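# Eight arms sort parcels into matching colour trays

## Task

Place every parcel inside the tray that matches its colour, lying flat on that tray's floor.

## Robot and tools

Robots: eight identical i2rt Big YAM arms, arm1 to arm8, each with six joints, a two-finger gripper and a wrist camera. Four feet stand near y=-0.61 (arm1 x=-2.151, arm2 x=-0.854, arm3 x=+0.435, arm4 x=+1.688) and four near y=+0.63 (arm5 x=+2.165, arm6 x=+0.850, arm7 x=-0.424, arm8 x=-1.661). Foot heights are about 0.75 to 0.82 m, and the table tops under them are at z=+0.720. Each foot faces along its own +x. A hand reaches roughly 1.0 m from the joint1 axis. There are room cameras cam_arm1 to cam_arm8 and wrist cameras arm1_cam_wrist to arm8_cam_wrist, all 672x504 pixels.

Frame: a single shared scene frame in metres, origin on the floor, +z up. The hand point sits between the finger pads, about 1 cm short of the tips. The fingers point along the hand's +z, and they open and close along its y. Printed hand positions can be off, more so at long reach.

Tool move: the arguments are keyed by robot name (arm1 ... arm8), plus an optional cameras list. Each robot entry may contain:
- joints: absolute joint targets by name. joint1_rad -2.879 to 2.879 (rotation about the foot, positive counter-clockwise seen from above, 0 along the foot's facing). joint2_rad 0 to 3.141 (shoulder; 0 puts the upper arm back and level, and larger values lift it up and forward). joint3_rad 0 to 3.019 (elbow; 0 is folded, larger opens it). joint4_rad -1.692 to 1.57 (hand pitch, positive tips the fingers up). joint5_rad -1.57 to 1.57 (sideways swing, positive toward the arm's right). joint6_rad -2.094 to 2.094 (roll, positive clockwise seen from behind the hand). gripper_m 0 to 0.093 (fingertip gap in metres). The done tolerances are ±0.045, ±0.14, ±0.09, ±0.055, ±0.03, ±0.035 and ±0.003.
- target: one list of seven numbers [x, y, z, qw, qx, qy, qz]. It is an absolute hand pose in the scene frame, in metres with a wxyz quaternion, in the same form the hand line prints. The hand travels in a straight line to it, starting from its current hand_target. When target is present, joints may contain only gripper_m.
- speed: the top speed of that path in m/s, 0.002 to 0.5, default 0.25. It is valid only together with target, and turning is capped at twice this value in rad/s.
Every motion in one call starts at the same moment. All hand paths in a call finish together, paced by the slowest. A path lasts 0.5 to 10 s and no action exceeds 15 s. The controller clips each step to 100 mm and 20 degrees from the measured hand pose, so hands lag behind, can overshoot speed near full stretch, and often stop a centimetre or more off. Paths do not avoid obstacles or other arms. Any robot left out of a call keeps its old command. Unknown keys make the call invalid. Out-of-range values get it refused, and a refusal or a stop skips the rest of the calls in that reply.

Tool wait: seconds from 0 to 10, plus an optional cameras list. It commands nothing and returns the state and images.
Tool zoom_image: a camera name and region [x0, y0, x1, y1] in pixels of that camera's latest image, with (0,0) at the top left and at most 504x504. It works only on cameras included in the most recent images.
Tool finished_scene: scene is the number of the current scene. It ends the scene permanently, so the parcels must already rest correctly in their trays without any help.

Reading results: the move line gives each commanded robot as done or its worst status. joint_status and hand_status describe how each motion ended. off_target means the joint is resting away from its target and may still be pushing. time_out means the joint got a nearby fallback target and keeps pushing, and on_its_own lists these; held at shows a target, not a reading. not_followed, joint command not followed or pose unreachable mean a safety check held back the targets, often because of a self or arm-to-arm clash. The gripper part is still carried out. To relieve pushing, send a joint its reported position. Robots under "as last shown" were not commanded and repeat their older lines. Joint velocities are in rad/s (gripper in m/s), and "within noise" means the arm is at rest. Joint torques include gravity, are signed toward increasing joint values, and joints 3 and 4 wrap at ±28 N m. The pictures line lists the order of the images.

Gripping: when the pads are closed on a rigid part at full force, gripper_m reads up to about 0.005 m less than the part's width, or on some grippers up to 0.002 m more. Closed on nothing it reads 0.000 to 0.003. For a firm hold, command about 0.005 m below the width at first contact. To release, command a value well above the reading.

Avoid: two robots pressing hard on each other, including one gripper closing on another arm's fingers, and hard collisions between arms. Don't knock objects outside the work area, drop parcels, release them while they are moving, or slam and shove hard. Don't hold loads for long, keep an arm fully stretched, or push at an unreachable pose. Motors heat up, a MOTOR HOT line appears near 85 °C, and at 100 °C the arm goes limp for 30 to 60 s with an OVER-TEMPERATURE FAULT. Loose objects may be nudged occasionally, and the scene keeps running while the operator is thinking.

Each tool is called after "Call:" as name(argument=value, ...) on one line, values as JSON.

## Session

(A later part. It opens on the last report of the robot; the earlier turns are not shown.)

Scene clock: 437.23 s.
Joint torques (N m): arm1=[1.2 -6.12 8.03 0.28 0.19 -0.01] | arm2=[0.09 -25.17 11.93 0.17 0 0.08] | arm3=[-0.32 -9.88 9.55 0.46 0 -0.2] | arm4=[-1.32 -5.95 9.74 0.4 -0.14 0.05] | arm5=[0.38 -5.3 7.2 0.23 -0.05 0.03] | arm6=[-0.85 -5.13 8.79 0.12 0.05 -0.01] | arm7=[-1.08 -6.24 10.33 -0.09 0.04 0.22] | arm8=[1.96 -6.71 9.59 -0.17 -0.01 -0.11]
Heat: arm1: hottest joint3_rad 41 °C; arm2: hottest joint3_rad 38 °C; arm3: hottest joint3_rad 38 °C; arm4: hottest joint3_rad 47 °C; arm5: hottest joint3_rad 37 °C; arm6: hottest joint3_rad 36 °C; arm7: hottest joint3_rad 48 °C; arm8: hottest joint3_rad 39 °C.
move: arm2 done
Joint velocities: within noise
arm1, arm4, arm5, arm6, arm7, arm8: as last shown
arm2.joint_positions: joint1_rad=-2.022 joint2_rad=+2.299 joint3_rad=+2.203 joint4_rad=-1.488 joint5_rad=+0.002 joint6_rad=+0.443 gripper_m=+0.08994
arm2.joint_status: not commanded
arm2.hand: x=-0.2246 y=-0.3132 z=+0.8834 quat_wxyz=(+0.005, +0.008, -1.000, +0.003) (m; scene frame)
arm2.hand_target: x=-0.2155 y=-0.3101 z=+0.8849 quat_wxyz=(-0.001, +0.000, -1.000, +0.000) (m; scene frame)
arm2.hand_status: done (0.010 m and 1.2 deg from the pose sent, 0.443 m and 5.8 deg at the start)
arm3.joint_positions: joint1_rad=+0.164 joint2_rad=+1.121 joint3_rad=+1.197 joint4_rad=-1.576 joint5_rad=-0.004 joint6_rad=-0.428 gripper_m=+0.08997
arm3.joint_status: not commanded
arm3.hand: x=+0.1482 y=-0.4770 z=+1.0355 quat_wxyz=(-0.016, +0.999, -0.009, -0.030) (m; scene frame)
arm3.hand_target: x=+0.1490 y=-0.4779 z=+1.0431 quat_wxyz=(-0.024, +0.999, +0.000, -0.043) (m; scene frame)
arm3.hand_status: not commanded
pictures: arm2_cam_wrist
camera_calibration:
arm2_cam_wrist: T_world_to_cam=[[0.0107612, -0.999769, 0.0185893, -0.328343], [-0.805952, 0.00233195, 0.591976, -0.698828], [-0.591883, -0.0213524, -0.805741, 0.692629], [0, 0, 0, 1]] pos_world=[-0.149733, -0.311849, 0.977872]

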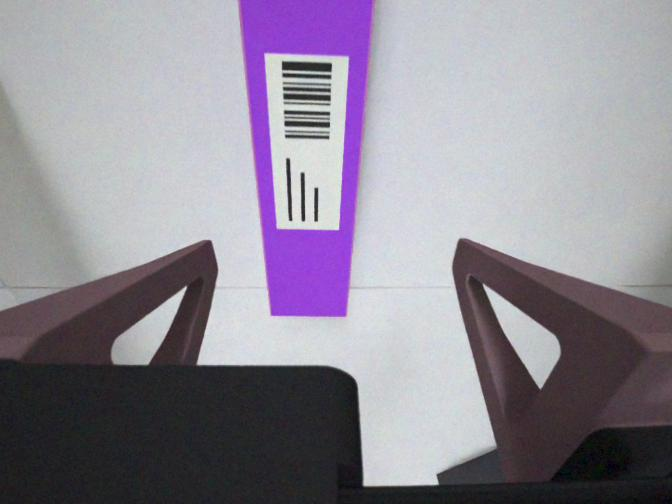

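Call:
move(arm2={"target":[-0.22,-0.292,0.85,0,0,1,0],"speed":0.25}, cameras=[])

Call:
move(arm2={"target":[-0.22,-0.292,0.744,0,0,1,0],"speed":0.2}, cameras=[])

Call:
move(arm2={"joints":{"gripper_m":0.042}}, cameras=[])

Call:
move(arm2={"target":[-0.225,-0.3,0.89,0,0,1,0],"speed":0.25}, cameras=[])

Call:
move(arm2={"joints":{"joint2_rad":1.2,"joint3_rad":1.2,"joint4_rad":-1.57,"joint5_rad":0}}, cameras=[])

Call:
move(arm2={"joints":{"joint1_rad":-1.428,"joint6_rad":-0.2}}, cameras=[])

Call:
move(arm2={"target":[-0.5,0.0,0.875,0,-0.5856,0.8106,0],"speed":0.4}, cameras=["arm2_cam_wrist"])

Call:
move(arm2={"target":[-0.5,0.0,0.744,0,-0.5856,0.8106,0],"speed":0.2}, cameras=[])

Call:
move(arm2={"joints":{"gripper_m":0.09}}, cameras=[])

Call:
move(arm2={"target":[-0.503,-0.005,0.9,0,-0.5856,0.8106,0],"speed":0.25}, cameras=["arm2_cam_wrist"])

Call:
move(arm2={"joints":{"joint2_rad":1.1,"joint3_rad":1.2,"joint4_rad":-1.57,"joint5_rad":0}}, cameras=[])

Call:
move(arm7={"target":[-0.5,0.0,0.885,0,0.8106,0.5856,0],"speed":0.4}, cameras=["arm7_cam_wrist"])

Scene clock: 459.40 s.
Joint torques (N m): arm1=[1.03 -5.6 8.06 0.28 0.17 -0.02] | arm2=[0.62 -25.88 9.17 0.9 0.01 0.06] | arm3=[-0.32 -9.88 9.55 0.47 -0.01 -0.22] | arm4=[-1.26 -5.95 9.74 0.4 -0.14 0.05] | arm5=[-1.14 -5.25 7.16 0.23 -0.07 0] | arm6=[-0.85 -5.19 8.81 0.1 0.05 -0.01] | arm7=[-1.03 -6.07 10.33 -0.12 0.03 0.19] | arm8=[2.02 -6.77 9.62 -0.13 0.01 -0.11]
Heat: arm1: hottest joint3_rad 40 °C; arm2: hottest joint3_rad 40 °C; arm3: hottest joint3_rad 36 °C; arm4: hottest joint3_rad 46 °C; arm5: hottest joint3_rad 37 °C; arm6: hottest joint3_rad 36 °C; arm7: hottest joint3_rad 48 °C; arm8: hottest joint3_rad 39 °C.
move: arm2 off_target
Joint velocities: within noise
arm1, arm3, arm4, arm5, arm6, arm7, arm8: as last shown
arm2.joint_positions: joint1_rad=-2.002 joint2_rad=+2.332 joint3_rad=+2.203 joint4_rad=-1.443 joint5_rad=+0.002 joint6_rad=+0.468 gripper_m=+0.08994
arm2.joint_status: not commanded
arm2.hand: x=-0.2229 y=-0.2960 z=+0.8603 quat_wxyz=(+0.000, +0.006, -1.000, +0.000) (m; scene frame)
arm2.hand_target: x=-0.2203 y=-0.2921 z=+0.8501 quat_wxyz=(+0.000, +0.000, -1.000, +0.000) (m; scene frame)
arm2.hand_status: off_target (0.011 m and 0.6 deg from the pose sent, 0.040 m and 1.1 deg at the start)
arm3.hand_target: x=+0.1490 y=-0.4779 z=+1.0430 quat_wxyz=(-0.024, +0.999, +0.000, -0.043) (m; scene frame)
pictures: none
No camera images: "cameras" was empty.

Scene clock: 460.63 s.
Joint torques (N m): arm1=[1.26 -6.01 8.03 0.31 0.18 0] | arm2=[0.5 -27.58 8.84 0.88 0 0.08] | arm3=[-0.56 -9.93 9.52 0.49 -0.01 -0.21] | arm4=[-1.26 -5.95 9.76 0.42 -0.14 0.05] | arm5=[-0.21 -5.36 7.38 0.27 -0.05 -0.01] | arm6=[-0.85 -5.19 8.81 0.09 0.05 -0.01] | arm7=[-1.2 -6.18 10.32 -0.08 0.04 0.2] | arm8=[1.96 -6.89 9.66 -0.14 0 -0.1]
Heat: arm1: hottest joint3_rad 40 °C; arm2: hottest joint3_rad 40 °C; arm3: hottest joint3_rad 36 °C; arm4: hottest joint3_rad 46 °C; arm5: hottest joint3_rad 37 °C; arm6: hottest joint3_rad 36 °C; arm7: hottest joint3_rad 48 °C; arm8: hottest joint3_rad 39 °C.
move: arm2 done
Joint velocities: within noise
arm1, arm3, arm4, arm5, arm6, arm8: as last shown
arm1.hand: x=-2.2801 y=-0.8968 z=+1.0641 quat_wxyz=(-0.035, -0.839, -0.540, +0.050) (m; scene frame)
arm1.hand_target: x=-2.2791 y=-0.8919 z=+1.0609 quat_wxyz=(-0.030, -0.840, -0.540, +0.045) (m; scene frame)
arm2.joint_positions: joint1_rad=-2.002 joint2_rad=+2.437 joint3_rad=+2.085 joint4_rad=-1.237 joint5_rad=+0.002 joint6_rad=+0.468 gripper_m=+0.08994
arm2.joint_status: not commanded
arm2.hand: x=-0.2250 y=-0.2969 z=+0.7444 quat_wxyz=(+0.007, +0.006, -1.000, +0.004) (m; scene frame)
arm2.hand_target: x=-0.2201 y=-0.2920 z=+0.7441 quat_wxyz=(+0.000, +0.000, -1.000, +0.000) (m; scene frame)
arm2.hand_status: done (0.007 m and 1.2 deg from the pose sent, 0.116 m and 0.6 deg at the start)
arm7.joint_positions: joint1_rad=-1.045 joint2_rad=+1.102 joint3_rad=+1.200 joint4_rad=-1.559 joint5_rad=-0.002 joint6_rad=+0.190 gripper_m=+0.09010
arm7.joint_status: not commanded
arm7.hand: x=-0.4598 y=+0.2979 z=+1.0904 quat_wxyz=(-0.040, -0.805, -0.591, +0.036) (m; scene frame)
arm7.hand_target: x=-0.4626 y=+0.3011 z=+1.0907 quat_wxyz=(-0.036, -0.811, -0.584, +0.034) (m; scene frame)
arm7.hand_status: not commanded
pictures: none
No camera images: "cameras" was empty.

Scene clock: 461.23 s.
Joint torques (N m): arm1=[1.44 -5.54 7.94 0.2 0.17 0.01] | arm2=[0.44 -27.28 8.92 0.87 0.02 0.07] | arm3=[-0.38 -9.88 9.55 0.44 -0.01 -0.21] | arm4=[-1.32 -5.95 9.74 0.42 -0.14 0.05] | arm5=[-0.73 -5.07 7.13 0.35 -0.07 0.01] | arm6=[-0.97 -5.19 8.8 0.09 0.05 -0.01] | arm7=[-1.2 -6.18 10.33 -0.14 0.02 0.2] | arm8=[2.08 -6.95 9.63 -0.12 -0.01 -0.09]
Heat: arm1: hottest joint3_rad 40 °C; arm2: hottest joint3_rad 40 °C; arm3: hottest joint3_rad 36 °C; arm4: hottest joint3_rad 46 °C; arm5: hottest joint3_rad 37 °C; arm6: hottest joint3_rad 36 °C; arm7: hottest joint3_rad 48 °C; arm8: hottest joint3_rad 39 °C.
move: arm2 off_target
Joint velocities: within noise
arm1.joint_positions: joint1_rad=-1.554 joint2_rad=+1.105 joint3_rad=+1.211 joint4_rad=-1.563 joint5_rad=+0.004 joint6_rad=+0.020 gripper_m=+0.08990
arm1.joint_status: not commanded
arm1.hand: x=-2.2802 y=-0.8968 z=+1.0641 quat_wxyz=(-0.035, -0.839, -0.540, +0.050) (m; scene frame)
arm1.hand_target: x=-2.2792 y=-0.8919 z=+1.0609 quat_wxyz=(-0.030, -0.840, -0.540, +0.045) (m; scene frame)
arm1.hand_status: not commanded
arm2.joint_positions: joint1_rad=-2.002 joint2_rad=+2.437 joint3_rad=+2.085 joint4_rad=-1.237 joint5_rad=+0.002 joint6_rad=+0.468 gripper_m=+0.05871
arm2.joint_status: gripper_m off_target (ended at +0.05874, target +0.04200)
arm2.hand: x=-0.2250 y=-0.2969 z=+0.7444 quat_wxyz=(+0.007, +0.005, -1.000, +0.004) (m; scene frame)
arm2.hand_target: x=-0.2201 y=-0.2920 z=+0.7441 quat_wxyz=(+0.000, +0.000, -1.000, +0.000) (m; scene frame)
arm2.hand_status: not commanded
arm3, arm5, arm6, arm7, arm8: as last shown
arm4.joint_positions: joint1_rad=-1.877 joint2_rad=+1.110 joint3_rad=+1.208 joint4_rad=-1.569 joint5_rad=-0.013 joint6_rad=-0.020 gripper_m=+0.08992
arm4.joint_status: not commanded
arm4.hand: x=+1.8847 y=-0.8622 z=+1.0466 quat_wxyz=(-0.044, -0.436, -0.899, +0.024) (m; scene frame)
arm4.hand_target: x=+1.8797 y=-0.8615 z=+1.0463 quat_wxyz=(-0.045, -0.442, -0.896, +0.023) (m; scene frame)
arm4.hand_status: not commanded
pictures: none
No camera images: "cameras" was empty.

Scene clock: 462.70 s.
Joint torques (N m): arm1=[1.32 -5.77 8.01 0.18 0.18 0] | arm2=[-0.09 -25.47 11.62 0.09 0.02 0.01] | arm3=[-0.5 -9.88 9.54 0.5 -0.02 -0.21] | arm4=[-1.26 -6.01 9.74 0.4 -0.14 0.05] | arm5=[-0.21 -4.89 7.13 0.17 -0.1 0.02] | arm6=[-0.91 -5.13 8.8 0.12 0.05 -0.01] | arm7=[-1.08 -6.24 10.32 -0.1 0.02 0.22] | arm8=[1.96 -6.77 9.62 -0.17 0.02 -0.1]
Heat: arm1: hottest joint3_rad 40 °C; arm2: hottest joint3_rad 40 °C; arm3: hottest joint3_rad 36 °C; arm4: hottest joint3_rad 46 °C; arm5: hottest joint3_rad 37 °C; arm6: hottest joint3_rad 36 °C; arm7: hottest joint3_rad 48 °C; arm8: hottest joint3_rad 39 °C.
move: arm2 done
Joint velocities: within noise
arm1, arm3, arm4, arm5, arm6, arm7, arm8: as last shown
arm2.joint_positions: joint1_rad=-2.002 joint2_rad=+2.285 joint3_rad=+2.188 joint4_rad=-1.487 joint5_rad=+0.002 joint6_rad=+0.468 gripper_m=+0.05871
arm2.joint_status: not commanded
arm2.hand: x=-0.2343 y=-0.3019 z=+0.8865 quat_wxyz=(+0.006, +0.005, -1.000, +0.003) (m; scene frame)
arm2.hand_target: x=-0.2254 y=-0.3002 z=+0.8898 quat_wxyz=(+0.000, +0.000, -1.000, +0.000) (m; scene frame)
arm2.hand_status: done (0.010 m and 1.0 deg from the pose sent, 0.146 m and 1.2 deg at the start)
pictures: none
No camera images: "cameras" was empty.

Scene clock: 464.57 s.
Joint torques (N m): arm1=[0.97 -5.71 8.02 0.23 0.18 0] | arm2=[-0.09 -10.34 8.4 0.38 -0.02 0.01] | arm3=[-0.44 -9.93 9.52 0.44 -0.01 -0.2] | arm4=[-1.32 -6.01 9.74 0.42 -0.14 0.05] | arm5=[-1.08 -4.31 7.24 0.27 -0.06 -0.01] | arm6=[-0.85 -5.13 8.81 0.09 0.05 -0.01] | arm7=[-1.08 -6.3 10.33 -0.14 0.04 0.2] | arm8=[1.96 -6.77 9.63 -0.17 0.01 -0.1]
Heat: arm1: hottest joint3_rad 40 °C; arm2: hottest joint3_rad 40 °C; arm3: hottest joint3_rad 36 °C; arm4: hottest joint3_rad 46 °C; arm5: hottest joint3_rad 37 °C; arm6: hottest joint3_rad 36 °C; arm7: hottest joint3_rad 48 °C; arm8: hottest joint3_rad 39 °C.
move: arm2 done
Joint velocities: within noise
arm1, arm3, arm4, arm5, arm6, arm7, arm8: as last shown
arm2.joint_positions: joint1_rad=-2.002 joint2_rad=+1.211 joint3_rad=+1.200 joint4_rad=-1.566 joint5_rad=+0.002 joint6_rad=+0.468 gripper_m=+0.05872
arm2.joint_status: all done
arm2.hand: x=-0.5588 y=-0.4706 z=+1.0565 quat_wxyz=(+0.002, +0.005, -1.000, +0.002) (m; scene frame)
arm2.hand_target: x=-0.5604 y=-0.4726 z=+1.0599 quat_wxyz=(+0.000, +0.000, -1.000, -0.001) (m; scene frame)
arm2.hand_status: not commanded
pictures: none
No camera images: "cameras" was empty.

Scene clock: 466.00 s.
Joint torques (N m): arm1=[1.08 -5.83 8.06 0.21 0.19 0] | arm2=[0.79 -10.34 8.4 0.39 -0.06 -0.22] | arm3=[-0.38 -9.88 9.51 0.47 0 -0.21] | arm4=[-1.26 -6.01 9.74 0.42 -0.14 0.05] | arm5=[-0.62 -5.01 7.1 0.28 -0.06 0.03] | arm6=[-0.85 -5.07 8.81 0.12 0.05 -0.02] | arm7=[-1.03 -6.24 10.4 -0.12 0.05 0.21] | arm8=[1.85 -6.83 9.65 -0.18 -0.01 -0.1]
Heat: arm1: hottest joint3_rad 40 °C; arm2: hottest joint3_rad 40 °C; arm3: hottest joint3_rad 35 °C; arm4: hottest joint3_rad 46 °C; arm5: hottest joint3_rad 37 °C; arm6: hottest joint3_rad 36 °C; arm7: hottest joint3_rad 48 °C; arm8: hottest joint3_rad 39 °C.
move: arm2 done
Joint velocities: within noise
arm1, arm3, arm4, arm7: as last shown
arm2.joint_positions: joint1_rad=-1.434 joint2_rad=+1.211 joint3_rad=+1.200 joint4_rad=-1.566 joint5_rad=+0.001 joint6_rad=-0.186 gripper_m=+0.05879
arm2.joint_status: all done
arm2.hand: x=-0.6871 y=-0.3358 z=+1.0567 quat_wxyz=(+0.002, +0.578, -0.816, +0.001) (m; scene frame)
arm2.hand_target: x=-0.6903 y=-0.3366 z=+1.0600 quat_wxyz=(-0.001, +0.586, -0.810, -0.001) (m; scene frame)
arm2.hand_status: not commanded
arm5.joint_positions: joint1_rad=+1.575 joint2_rad=+1.105 joint3_rad=+1.196 joint4_rad=-1.563 joint5_rad=+0.001 joint6_rad=+0.103 gripper_m=+0.08989
arm5.joint_status: not commanded
arm5.hand: x=+2.0825 y=+0.3356 z=+1.0777 quat_wxyz=(+0.031, +0.821, +0.569, -0.035) (m; scene frame)
arm5.hand_target: x=+2.0840 y=+0.3371 z=+1.0806 quat_wxyz=(+0.031, +0.822, +0.568, -0.036) (m; scene frame)
arm5.hand_status: not commanded
arm6.joint_positions: joint1_rad=-1.180 joint2_rad=+1.110 joint3_rad=+1.196 joint4_rad=-1.564 joint5_rad=+0.000 joint6_rad=+0.083 gripper_m=+0.08988
arm6.joint_status: not commanded
arm6.hand: x=+0.7786 y=+0.3188 z=+1.1053 quat_wxyz=(-0.031, -0.807, -0.589, +0.035) (m; scene frame)
arm6.hand_target: x=+0.7780 y=+0.3214 z=+1.1095 quat_wxyz=(-0.033, -0.810, -0.584, +0.038) (m; scene frame)
arm6.hand_status: not commanded
arm8.joint_positions: joint1_rad=+0.335 joint2_rad=+1.111 joint3_rad=+1.205 joint4_rad=-1.565 joint5_rad=-0.002 joint6_rad=+0.108 gripper_m=+0.08992
arm8.joint_status: not commanded
arm8.hand: x=-1.7466 y=+0.3477 z=+1.0491 quat_wxyz=(-0.033, -0.826, -0.561, +0.038) (m; scene frame)
arm8.hand_target: x=-1.7456 y=+0.3516 z=+1.0503 quat_wxyz=(-0.033, -0.824, -0.564, +0.039) (m; scene frame)
arm8.hand_status: not commanded
pictures: none
No camera images: "cameras" was empty.

Scene clock: 468.33 s.
Joint torques (N m): arm1=[1.26 -5.83 8.03 0.28 0.15 -0.02] | arm2=[0.85 -25.76 12.1 0.14 -0.02 -0.16] | arm3=[-0.44 -9.88 9.54 0.47 0 -0.21] | arm4=[-1.32 -5.95 9.74 0.4 -0.14 0.05] | arm5=[-0.91 -5.19 7.15 0.16 -0.07 -0.03] | arm6=[-0.79 -5.13 8.8 0.1 0.06 -0.01] | arm7=[-1.08 -6.24 10.37 -0.12 0.03 0.2] | arm8=[1.79 -6.83 9.57 -0.2 0 -0.11]
Heat: arm1: hottest joint3_rad 40 °C; arm2: hottest joint3_rad 41 °C; arm3: hottest joint3_rad 35 °C; arm4: hottest joint3_rad 46 °C; arm5: hottest joint3_rad 37 °C; arm6: hottest joint3_rad 36 °C; arm7: hottest joint3_rad 48 °C; arm8: hottest joint3_rad 39 °C.
move: arm2 off_target
Joint velocities: within noise
arm1, arm3, arm4, arm5, arm6, arm7, arm8: as last shown
arm1.hand: x=-2.2801 y=-0.8968 z=+1.0641 quat_wxyz=(-0.035, -0.839, -0.540, +0.050) (m; scene frame)
arm1.hand_target: x=-2.2791 y=-0.8919 z=+1.0609 quat_wxyz=(-0.030, -0.840, -0.540, +0.045) (m; scene frame)
arm2.joint_positions: joint1_rad=-1.433 joint2_rad=+2.325 joint3_rad=+2.216 joint4_rad=-1.480 joint5_rad=+0.001 joint6_rad=-0.187 gripper_m=+0.05879
arm2.joint_status: not commanded
arm2.hand: x=-0.5009 y=-0.0121 z=+0.8702 quat_wxyz=(+0.008, +0.579, -0.816, +0.004) (m; scene frame)
arm2.hand_target: x=-0.5002 y=-0.0006 z=+0.8749 quat_wxyz=(+0.000, +0.586, -0.811, +0.000) (m; scene frame)
arm2.hand_status: off_target (0.013 m and 1.4 deg from the pose sent, 0.425 m and 1.1 deg at the start)
pictures: arm2_cam_wrist
camera_calibration:
arm2_cam_wrist: T_world_to_cam=[[0.942053, -0.335336, 0.00922397, 0.458593], [-0.273988, -0.753263, 0.597934, -0.662308], [-0.193561, -0.565813, -0.801492, 0.714288], [0, 0, 0, 1]] pos_world=[-0.475226, 0.0590444, 0.964283]

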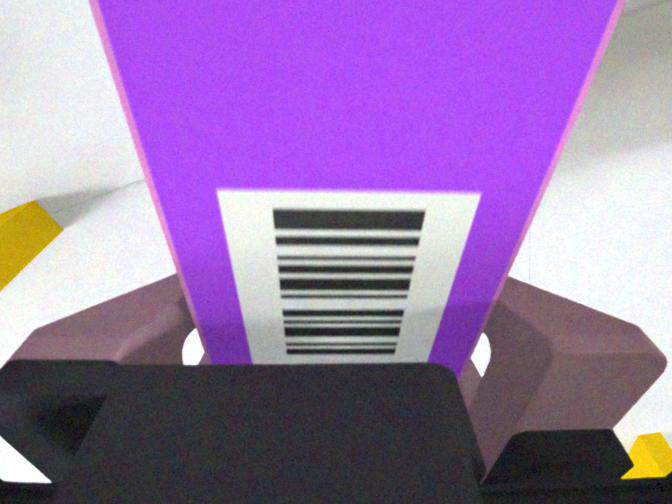

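Scene clock: 469.67 s.
Joint torques (N m): arm1=[1.32 -6.3 8.05 0.27 0.17 -0.01] | arm2=[0.79 -26.81 9.21 0.85 -0.06 -0.16] | arm3=[-0.32 -9.82 9.54 0.5 -0.01 -0.2] | arm4=[-1.26 -6.01 9.76 0.42 -0.14 0.05] | arm5=[-0.67 -5.6 7.21 0.12 -0.11 0.01] | arm6=[-0.85 -5.07 8.8 0.12 0.05 -0.01] | arm7=[-1.14 -6.07 10.41 -0.13 0.04 0.2] | arm8=[2.02 -7 9.62 -0.16 0.02 -0.09]
Heat: arm1: hottest joint3_rad 40 °C; arm2: hottest joint3_rad 41 °C; arm3: hottest joint3_rad 35 °C; arm4: hottest joint3_rad 46 °C; arm5: hottest joint3_rad 37 °C; arm6: hottest joint3_rad 36 °C; arm7: hottest joint3_rad 48 °C; arm8: hottest joint3_rad 39 °C.
move: arm2 done
Joint velocities: within noise
arm1, arm4, arm5, arm6, arm7, arm8: as last shown
arm2.joint_positions: joint1_rad=-1.432 joint2_rad=+2.439 joint3_rad=+2.092 joint4_rad=-1.240 joint5_rad=+0.002 joint6_rad=-0.187 gripper_m=+0.05879
arm2.joint_status: not commanded
arm2.hand: x=-0.4996 y=-0.0077 z=+0.7459 quat_wxyz=(+0.006, +0.579, -0.815, +0.003) (m; scene frame)
arm2.hand_target: x=-0.5002 y=-0.0001 z=+0.7441 quat_wxyz=(+0.000, +0.586, -0.811, +0.000) (m; scene frame)
arm2.hand_status: done (0.008 m and 1.2 deg from the pose sent, 0.127 m and 1.4 deg at the start)
arm3.joint_positions: joint1_rad=+0.164 joint2_rad=+1.121 joint3_rad=+1.197 joint4_rad=-1.576 joint5_rad=-0.004 joint6_rad=-0.428 gripper_m=+0.08997
arm3.joint_status: not commanded
arm3.hand: x=+0.1482 y=-0.4770 z=+1.0355 quat_wxyz=(-0.016, +0.999, -0.009, -0.030) (m; scene frame)
arm3.hand_target: x=+0.1490 y=-0.4779 z=+1.0430 quat_wxyz=(-0.024, +0.999, +0.000, -0.043) (m; scene frame)
arm3.hand_status: not commanded
pictures: none
No camera images: "cameras" was empty.

Scene clock: 470.30 s.
Joint torques (N m): arm1=[1.08 -5.89 8.03 0.27 0.16 -0.01] | arm2=[0.73 -27.05 9.02 0.85 -0.06 -0.16] | arm3=[-0.44 -9.93 9.52 0.46 0 -0.21] | arm4=[-1.32 -5.95 9.76 0.42 -0.14 0.05] | arm5=[-0.56 -4.89 7.02 0.32 -0.05 0.03] | arm6=[-0.85 -5.13 8.81 0.12 0.06 -0.02] | arm7=[-1.2 -6.24 10.36 -0.12 0.03 0.2] | arm8=[1.9 -6.71 9.59 -0.12 0.02 -0.1]
Heat: arm1: hottest joint3_rad 40 °C; arm2: hottest joint3_rad 41 °C; arm3: hottest joint3_rad 35 °C; arm4: hottest joint3_rad 46 °C; arm5: hottest joint3_rad 37 °C; arm6: hottest joint3_rad 36 °C; arm7: hottest joint3_rad 48 °C; arm8: hottest joint3_rad 39 °C.
move: arm2 done
Joint velocities: within noise
arm1, arm3, arm4, arm5, arm6, arm7, arm8: as last shown
arm1.hand: x=-2.2802 y=-0.8968 z=+1.0641 quat_wxyz=(-0.035, -0.839, -0.540, +0.050) (m; scene frame)
arm1.hand_target: x=-2.2792 y=-0.8919 z=+1.0609 quat_wxyz=(-0.030, -0.840, -0.540, +0.045) (m; scene frame)
arm2.joint_positions: joint1_rad=-1.432 joint2_rad=+2.439 joint3_rad=+2.092 joint4_rad=-1.240 joint5_rad=+0.002 joint6_rad=-0.187 gripper_m=+0.08983
arm2.joint_status: all done
arm2.hand: x=-0.4996 y=-0.0077 z=+0.7459 quat_wxyz=(+0.006, +0.579, -0.815, +0.003) (m; scene frame)
arm2.hand_target: x=-0.5002 y=-0.0001 z=+0.7441 quat_wxyz=(+0.000, +0.586, -0.811, +0.000) (m; scene frame)
arm2.hand_status: not commanded
pictures: none
No camera images: "cameras" was empty.

Scene clock: 471.80 s.
Joint torques (N m): arm1=[1.38 -5.77 8.02 0.17 0.17 0.01] | arm2=[0.73 -25.17 11.59 0.16 -0.06 -0.16] | arm3=[-0.44 -9.88 9.54 0.47 -0.01 -0.21] | arm4=[-1.26 -5.95 9.76 0.4 -0.14 0.05] | arm5=[-0.67 -4.84 7.19 0.2 -0.07 -0.04] | arm6=[-0.85 -5.13 8.81 0.1 0.05 -0.02] | arm7=[-1.2 -6.24 10.35 -0.06 0.03 0.21] | arm8=[2.02 -6.83 9.55 -0.24 0 -0.1]
Heat: arm1: hottest joint3_rad 40 °C; arm2: hottest joint3_rad 41 °C; arm3: hottest joint3_rad 35 °C; arm4: hottest joint3_rad 46 °C; arm5: hottest joint3_rad 37 °C; arm6: hottest joint3_rad 36 °C; arm7: hottest joint3_rad 48 °C; arm8: hottest joint3_rad 39 °C.
move: arm2 done
Joint velocities: within noise
arm1, arm3, arm4, arm5, arm6, arm8: as last shown
arm2.joint_positions: joint1_rad=-1.432 joint2_rad=+2.292 joint3_rad=+2.237 joint4_rad=-1.523 joint5_rad=+0.002 joint6_rad=-0.187 gripper_m=+0.08992
arm2.joint_status: not commanded
arm2.hand: x=-0.5033 y=-0.0144 z=+0.9007 quat_wxyz=(+0.003, +0.579, -0.815, +0.002) (m; scene frame)
arm2.hand_target: x=-0.5033 y=-0.0053 z=+0.9000 quat_wxyz=(+0.000, +0.586, -0.811, +0.000) (m; scene frame)
arm2.hand_status: done (0.009 m and 1.0 deg from the pose sent, 0.154 m and 1.2 deg at the start)
arm7.joint_positions: joint1_rad=-1.045 joint2_rad=+1.102 joint3_rad=+1.200 joint4_rad=-1.559 joint5_rad=-0.002 joint6_rad=+0.190 gripper_m=+0.09010
arm7.joint_status: not commanded
arm7.hand: x=-0.4598 y=+0.2979 z=+1.0904 quat_wxyz=(-0.040, -0.805, -0.591, +0.036) (m; scene frame)
arm7.hand_target: x=-0.4626 y=+0.3011 z=+1.0907 quat_wxyz=(-0.036, -0.811, -0.584, +0.034) (m; scene frame)
arm7.hand_status: not commanded
pictures: arm2_cam_wrist
camera_calibration:
arm2_cam_wrist: T_world_to_cam=[[0.942504, -0.333978, 0.012028, 0.457585], [-0.2766, -0.759367, 0.588943, -0.676235], [-0.187561, -0.558408, -0.808085, 0.745959], [0, 0, 0, 1]] pos_world=[-0.478409, 0.0558627, 0.995559]

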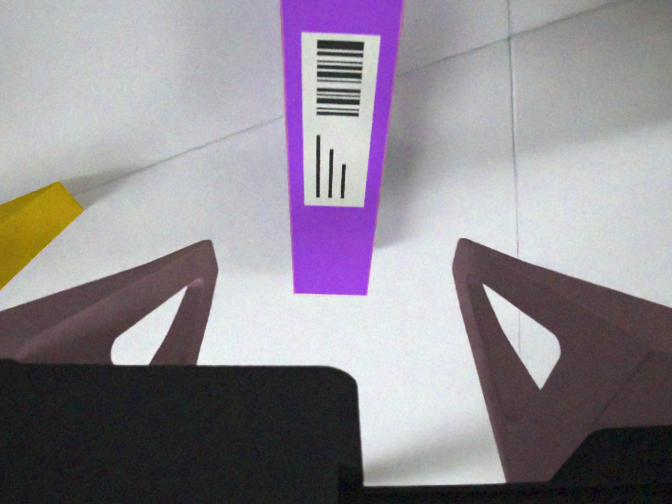

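Scene clock: 473.67 s.
Joint torques (N m): arm1=[1.26 -6.24 7.95 0.23 0.18 -0.01] | arm2=[0.73 -8.53 8.31 0.55 -0.09 -0.15] | arm3=[-0.38 -9.82 9.52 0.53 -0.01 -0.2] | arm4=[-1.26 -5.95 9.74 0.42 -0.14 0.05] | arm5=[-0.56 -4.84 7.28 0.08 -0.09 -0.01] | arm6=[-0.85 -5.13 8.79 0.09 0.05 -0.02] | arm7=[-0.97 -6.18 10.37 -0.13 0.03 0.21] | arm8=[2.14 -6.83 9.61 -0.2 0.02 -0.1]
Heat: arm1: hottest joint3_rad 40 °C; arm2: hottest joint3_rad 41 °C; arm3: hottest joint3_rad 35 °C; arm4: hottest joint3_rad 45 °C; arm5: hottest joint3_rad 37 °C; arm6: hottest joint3_rad 36 °C; arm7: hottest joint3_rad 48 °C; arm8: hottest joint3_rad 39 °C.
move: arm2 done
Joint velocities: within noise
arm1.joint_positions: joint1_rad=-1.554 joint2_rad=+1.105 joint3_rad=+1.211 joint4_rad=-1.563 joint5_rad=+0.004 joint6_rad=+0.020 gripper_m=+0.08990
arm1.joint_status: not commanded
arm1.hand: x=-2.2802 y=-0.8968 z=+1.0641 quat_wxyz=(-0.035, -0.839, -0.540, +0.050) (m; scene frame)
arm1.hand_target: x=-2.2792 y=-0.8919 z=+1.0609 quat_wxyz=(-0.030, -0.840, -0.540, +0.045) (m; scene frame)
arm1.hand_status: not commanded
arm2.joint_positions: joint1_rad=-1.432 joint2_rad=+1.108 joint3_rad=+1.203 joint4_rad=-1.566 joint5_rad=+0.002 joint6_rad=-0.187 gripper_m=+0.08992
arm2.joint_status: all done
arm2.hand: x=-0.6947 y=-0.3476 z=+1.0888 quat_wxyz=(-0.046, +0.578, -0.814, -0.021) (m; scene frame)
arm2.hand_target: x=-0.6981 y=-0.3491 z=+1.0899 quat_wxyz=(-0.046, +0.585, -0.810, -0.021) (m; scene frame)
arm2.hand_status: not commanded
arm3, arm5, arm6, arm7, arm8: as last shown
arm4.joint_positions: joint1_rad=-1.877 joint2_rad=+1.110 joint3_rad=+1.208 joint4_rad=-1.569 joint5_rad=-0.013 joint6_rad=-0.020 gripper_m=+0.08992
arm4.joint_status: not commanded
arm4.hand: x=+1.8847 y=-0.8622 z=+1.0466 quat_wxyz=(-0.044, -0.436, -0.899, +0.024) (m; scene frame)
arm4.hand_target: x=+1.8797 y=-0.8615 z=+1.0463 quat_wxyz=(-0.045, -0.442, -0.896, +0.023) (m; scene frame)
arm4.hand_status: not commanded
pictures: none
No camera images: "cameras" was empty.

Scene clock: 475.67 s.
Joint torques (N m): arm1=[0.85 -5.83 8.01 0.23 0.18 -0.02] | arm2=[0.73 -8.53 8.31 0.55 -0.09 -0.16] | arm3=[-0.44 -9.99 9.54 0.47 -0.01 -0.21] | arm4=[-1.32 -5.95 9.76 0.42 -0.14 0.05] | arm5=[-0.56 -4.95 7.21 0.14 -0.06 0.04] | arm6=[-0.91 -5.07 8.81 0.12 0.05 -0.02] | arm7=[-0.91 -15.97 14.56 -0.34 0 0.18] | arm8=[1.79 -6.83 9.66 -0.18 0 -0.11]
Heat: arm1: hottest joint3_rad 40 °C; arm2: hottest joint3_rad 41 °C; arm3: hottest joint3_rad 35 °C; arm4: hottest joint3_rad 45 °C; arm5: hottest joint3_rad 37 °C; arm6: hottest joint3_rad 36 °C; arm7: hottest joint3_rad 48 °C; arm8: hottest joint3_rad 39 °C.
move: arm7 off_target
Joint velocities: arm1=[within noise] | arm2=[within noise] | arm3=[0.005 0.005 0.012 -0.017 -0.154 0.066 0] | arm4=[within noise] | arm5=[within noise] | arm6=[within noise] | arm7=[within noise] | arm8=[within noise]
arm1, arm2, arm3, arm4, arm5, arm6, arm8: as last shown
arm7.joint_positions: joint1_rad=-1.046 joint2_rad=+2.018 joint3_rad=+1.690 joint4_rad=-1.275 joint5_rad=-0.002 joint6_rad=+0.190 gripper_m=+0.09010
arm7.joint_status: not commanded
arm7.hand: x=-0.4924 y=+0.0181 z=+0.8712 quat_wxyz=(+0.012, -0.806, -0.591, -0.012) (m; scene frame)
arm7.hand_target: x=-0.4999 y=+0.0010 z=+0.8854 quat_wxyz=(+0.000, -0.811, -0.586, +0.000) (m; scene frame)
arm7.hand_status: off_target (0.024 m and 2.2 deg from the pose sent, 0.364 m and 6.2 deg at the start; pose on its path clipped on 8 of 60 steps)
pictures: arm7_cam_wrist
camera_calibration:
arm7_cam_wrist: T_world_to_cam=[[-0.95836, 0.284962, 0.0184955, -0.496336], [0.238917, 0.764659, 0.598511, -0.411248], [0.15641, 0.578008, -0.800901, 0.885561], [0, 0, 0, 1]] pos_world=[-0.515925, -0.05596, 0.964564]

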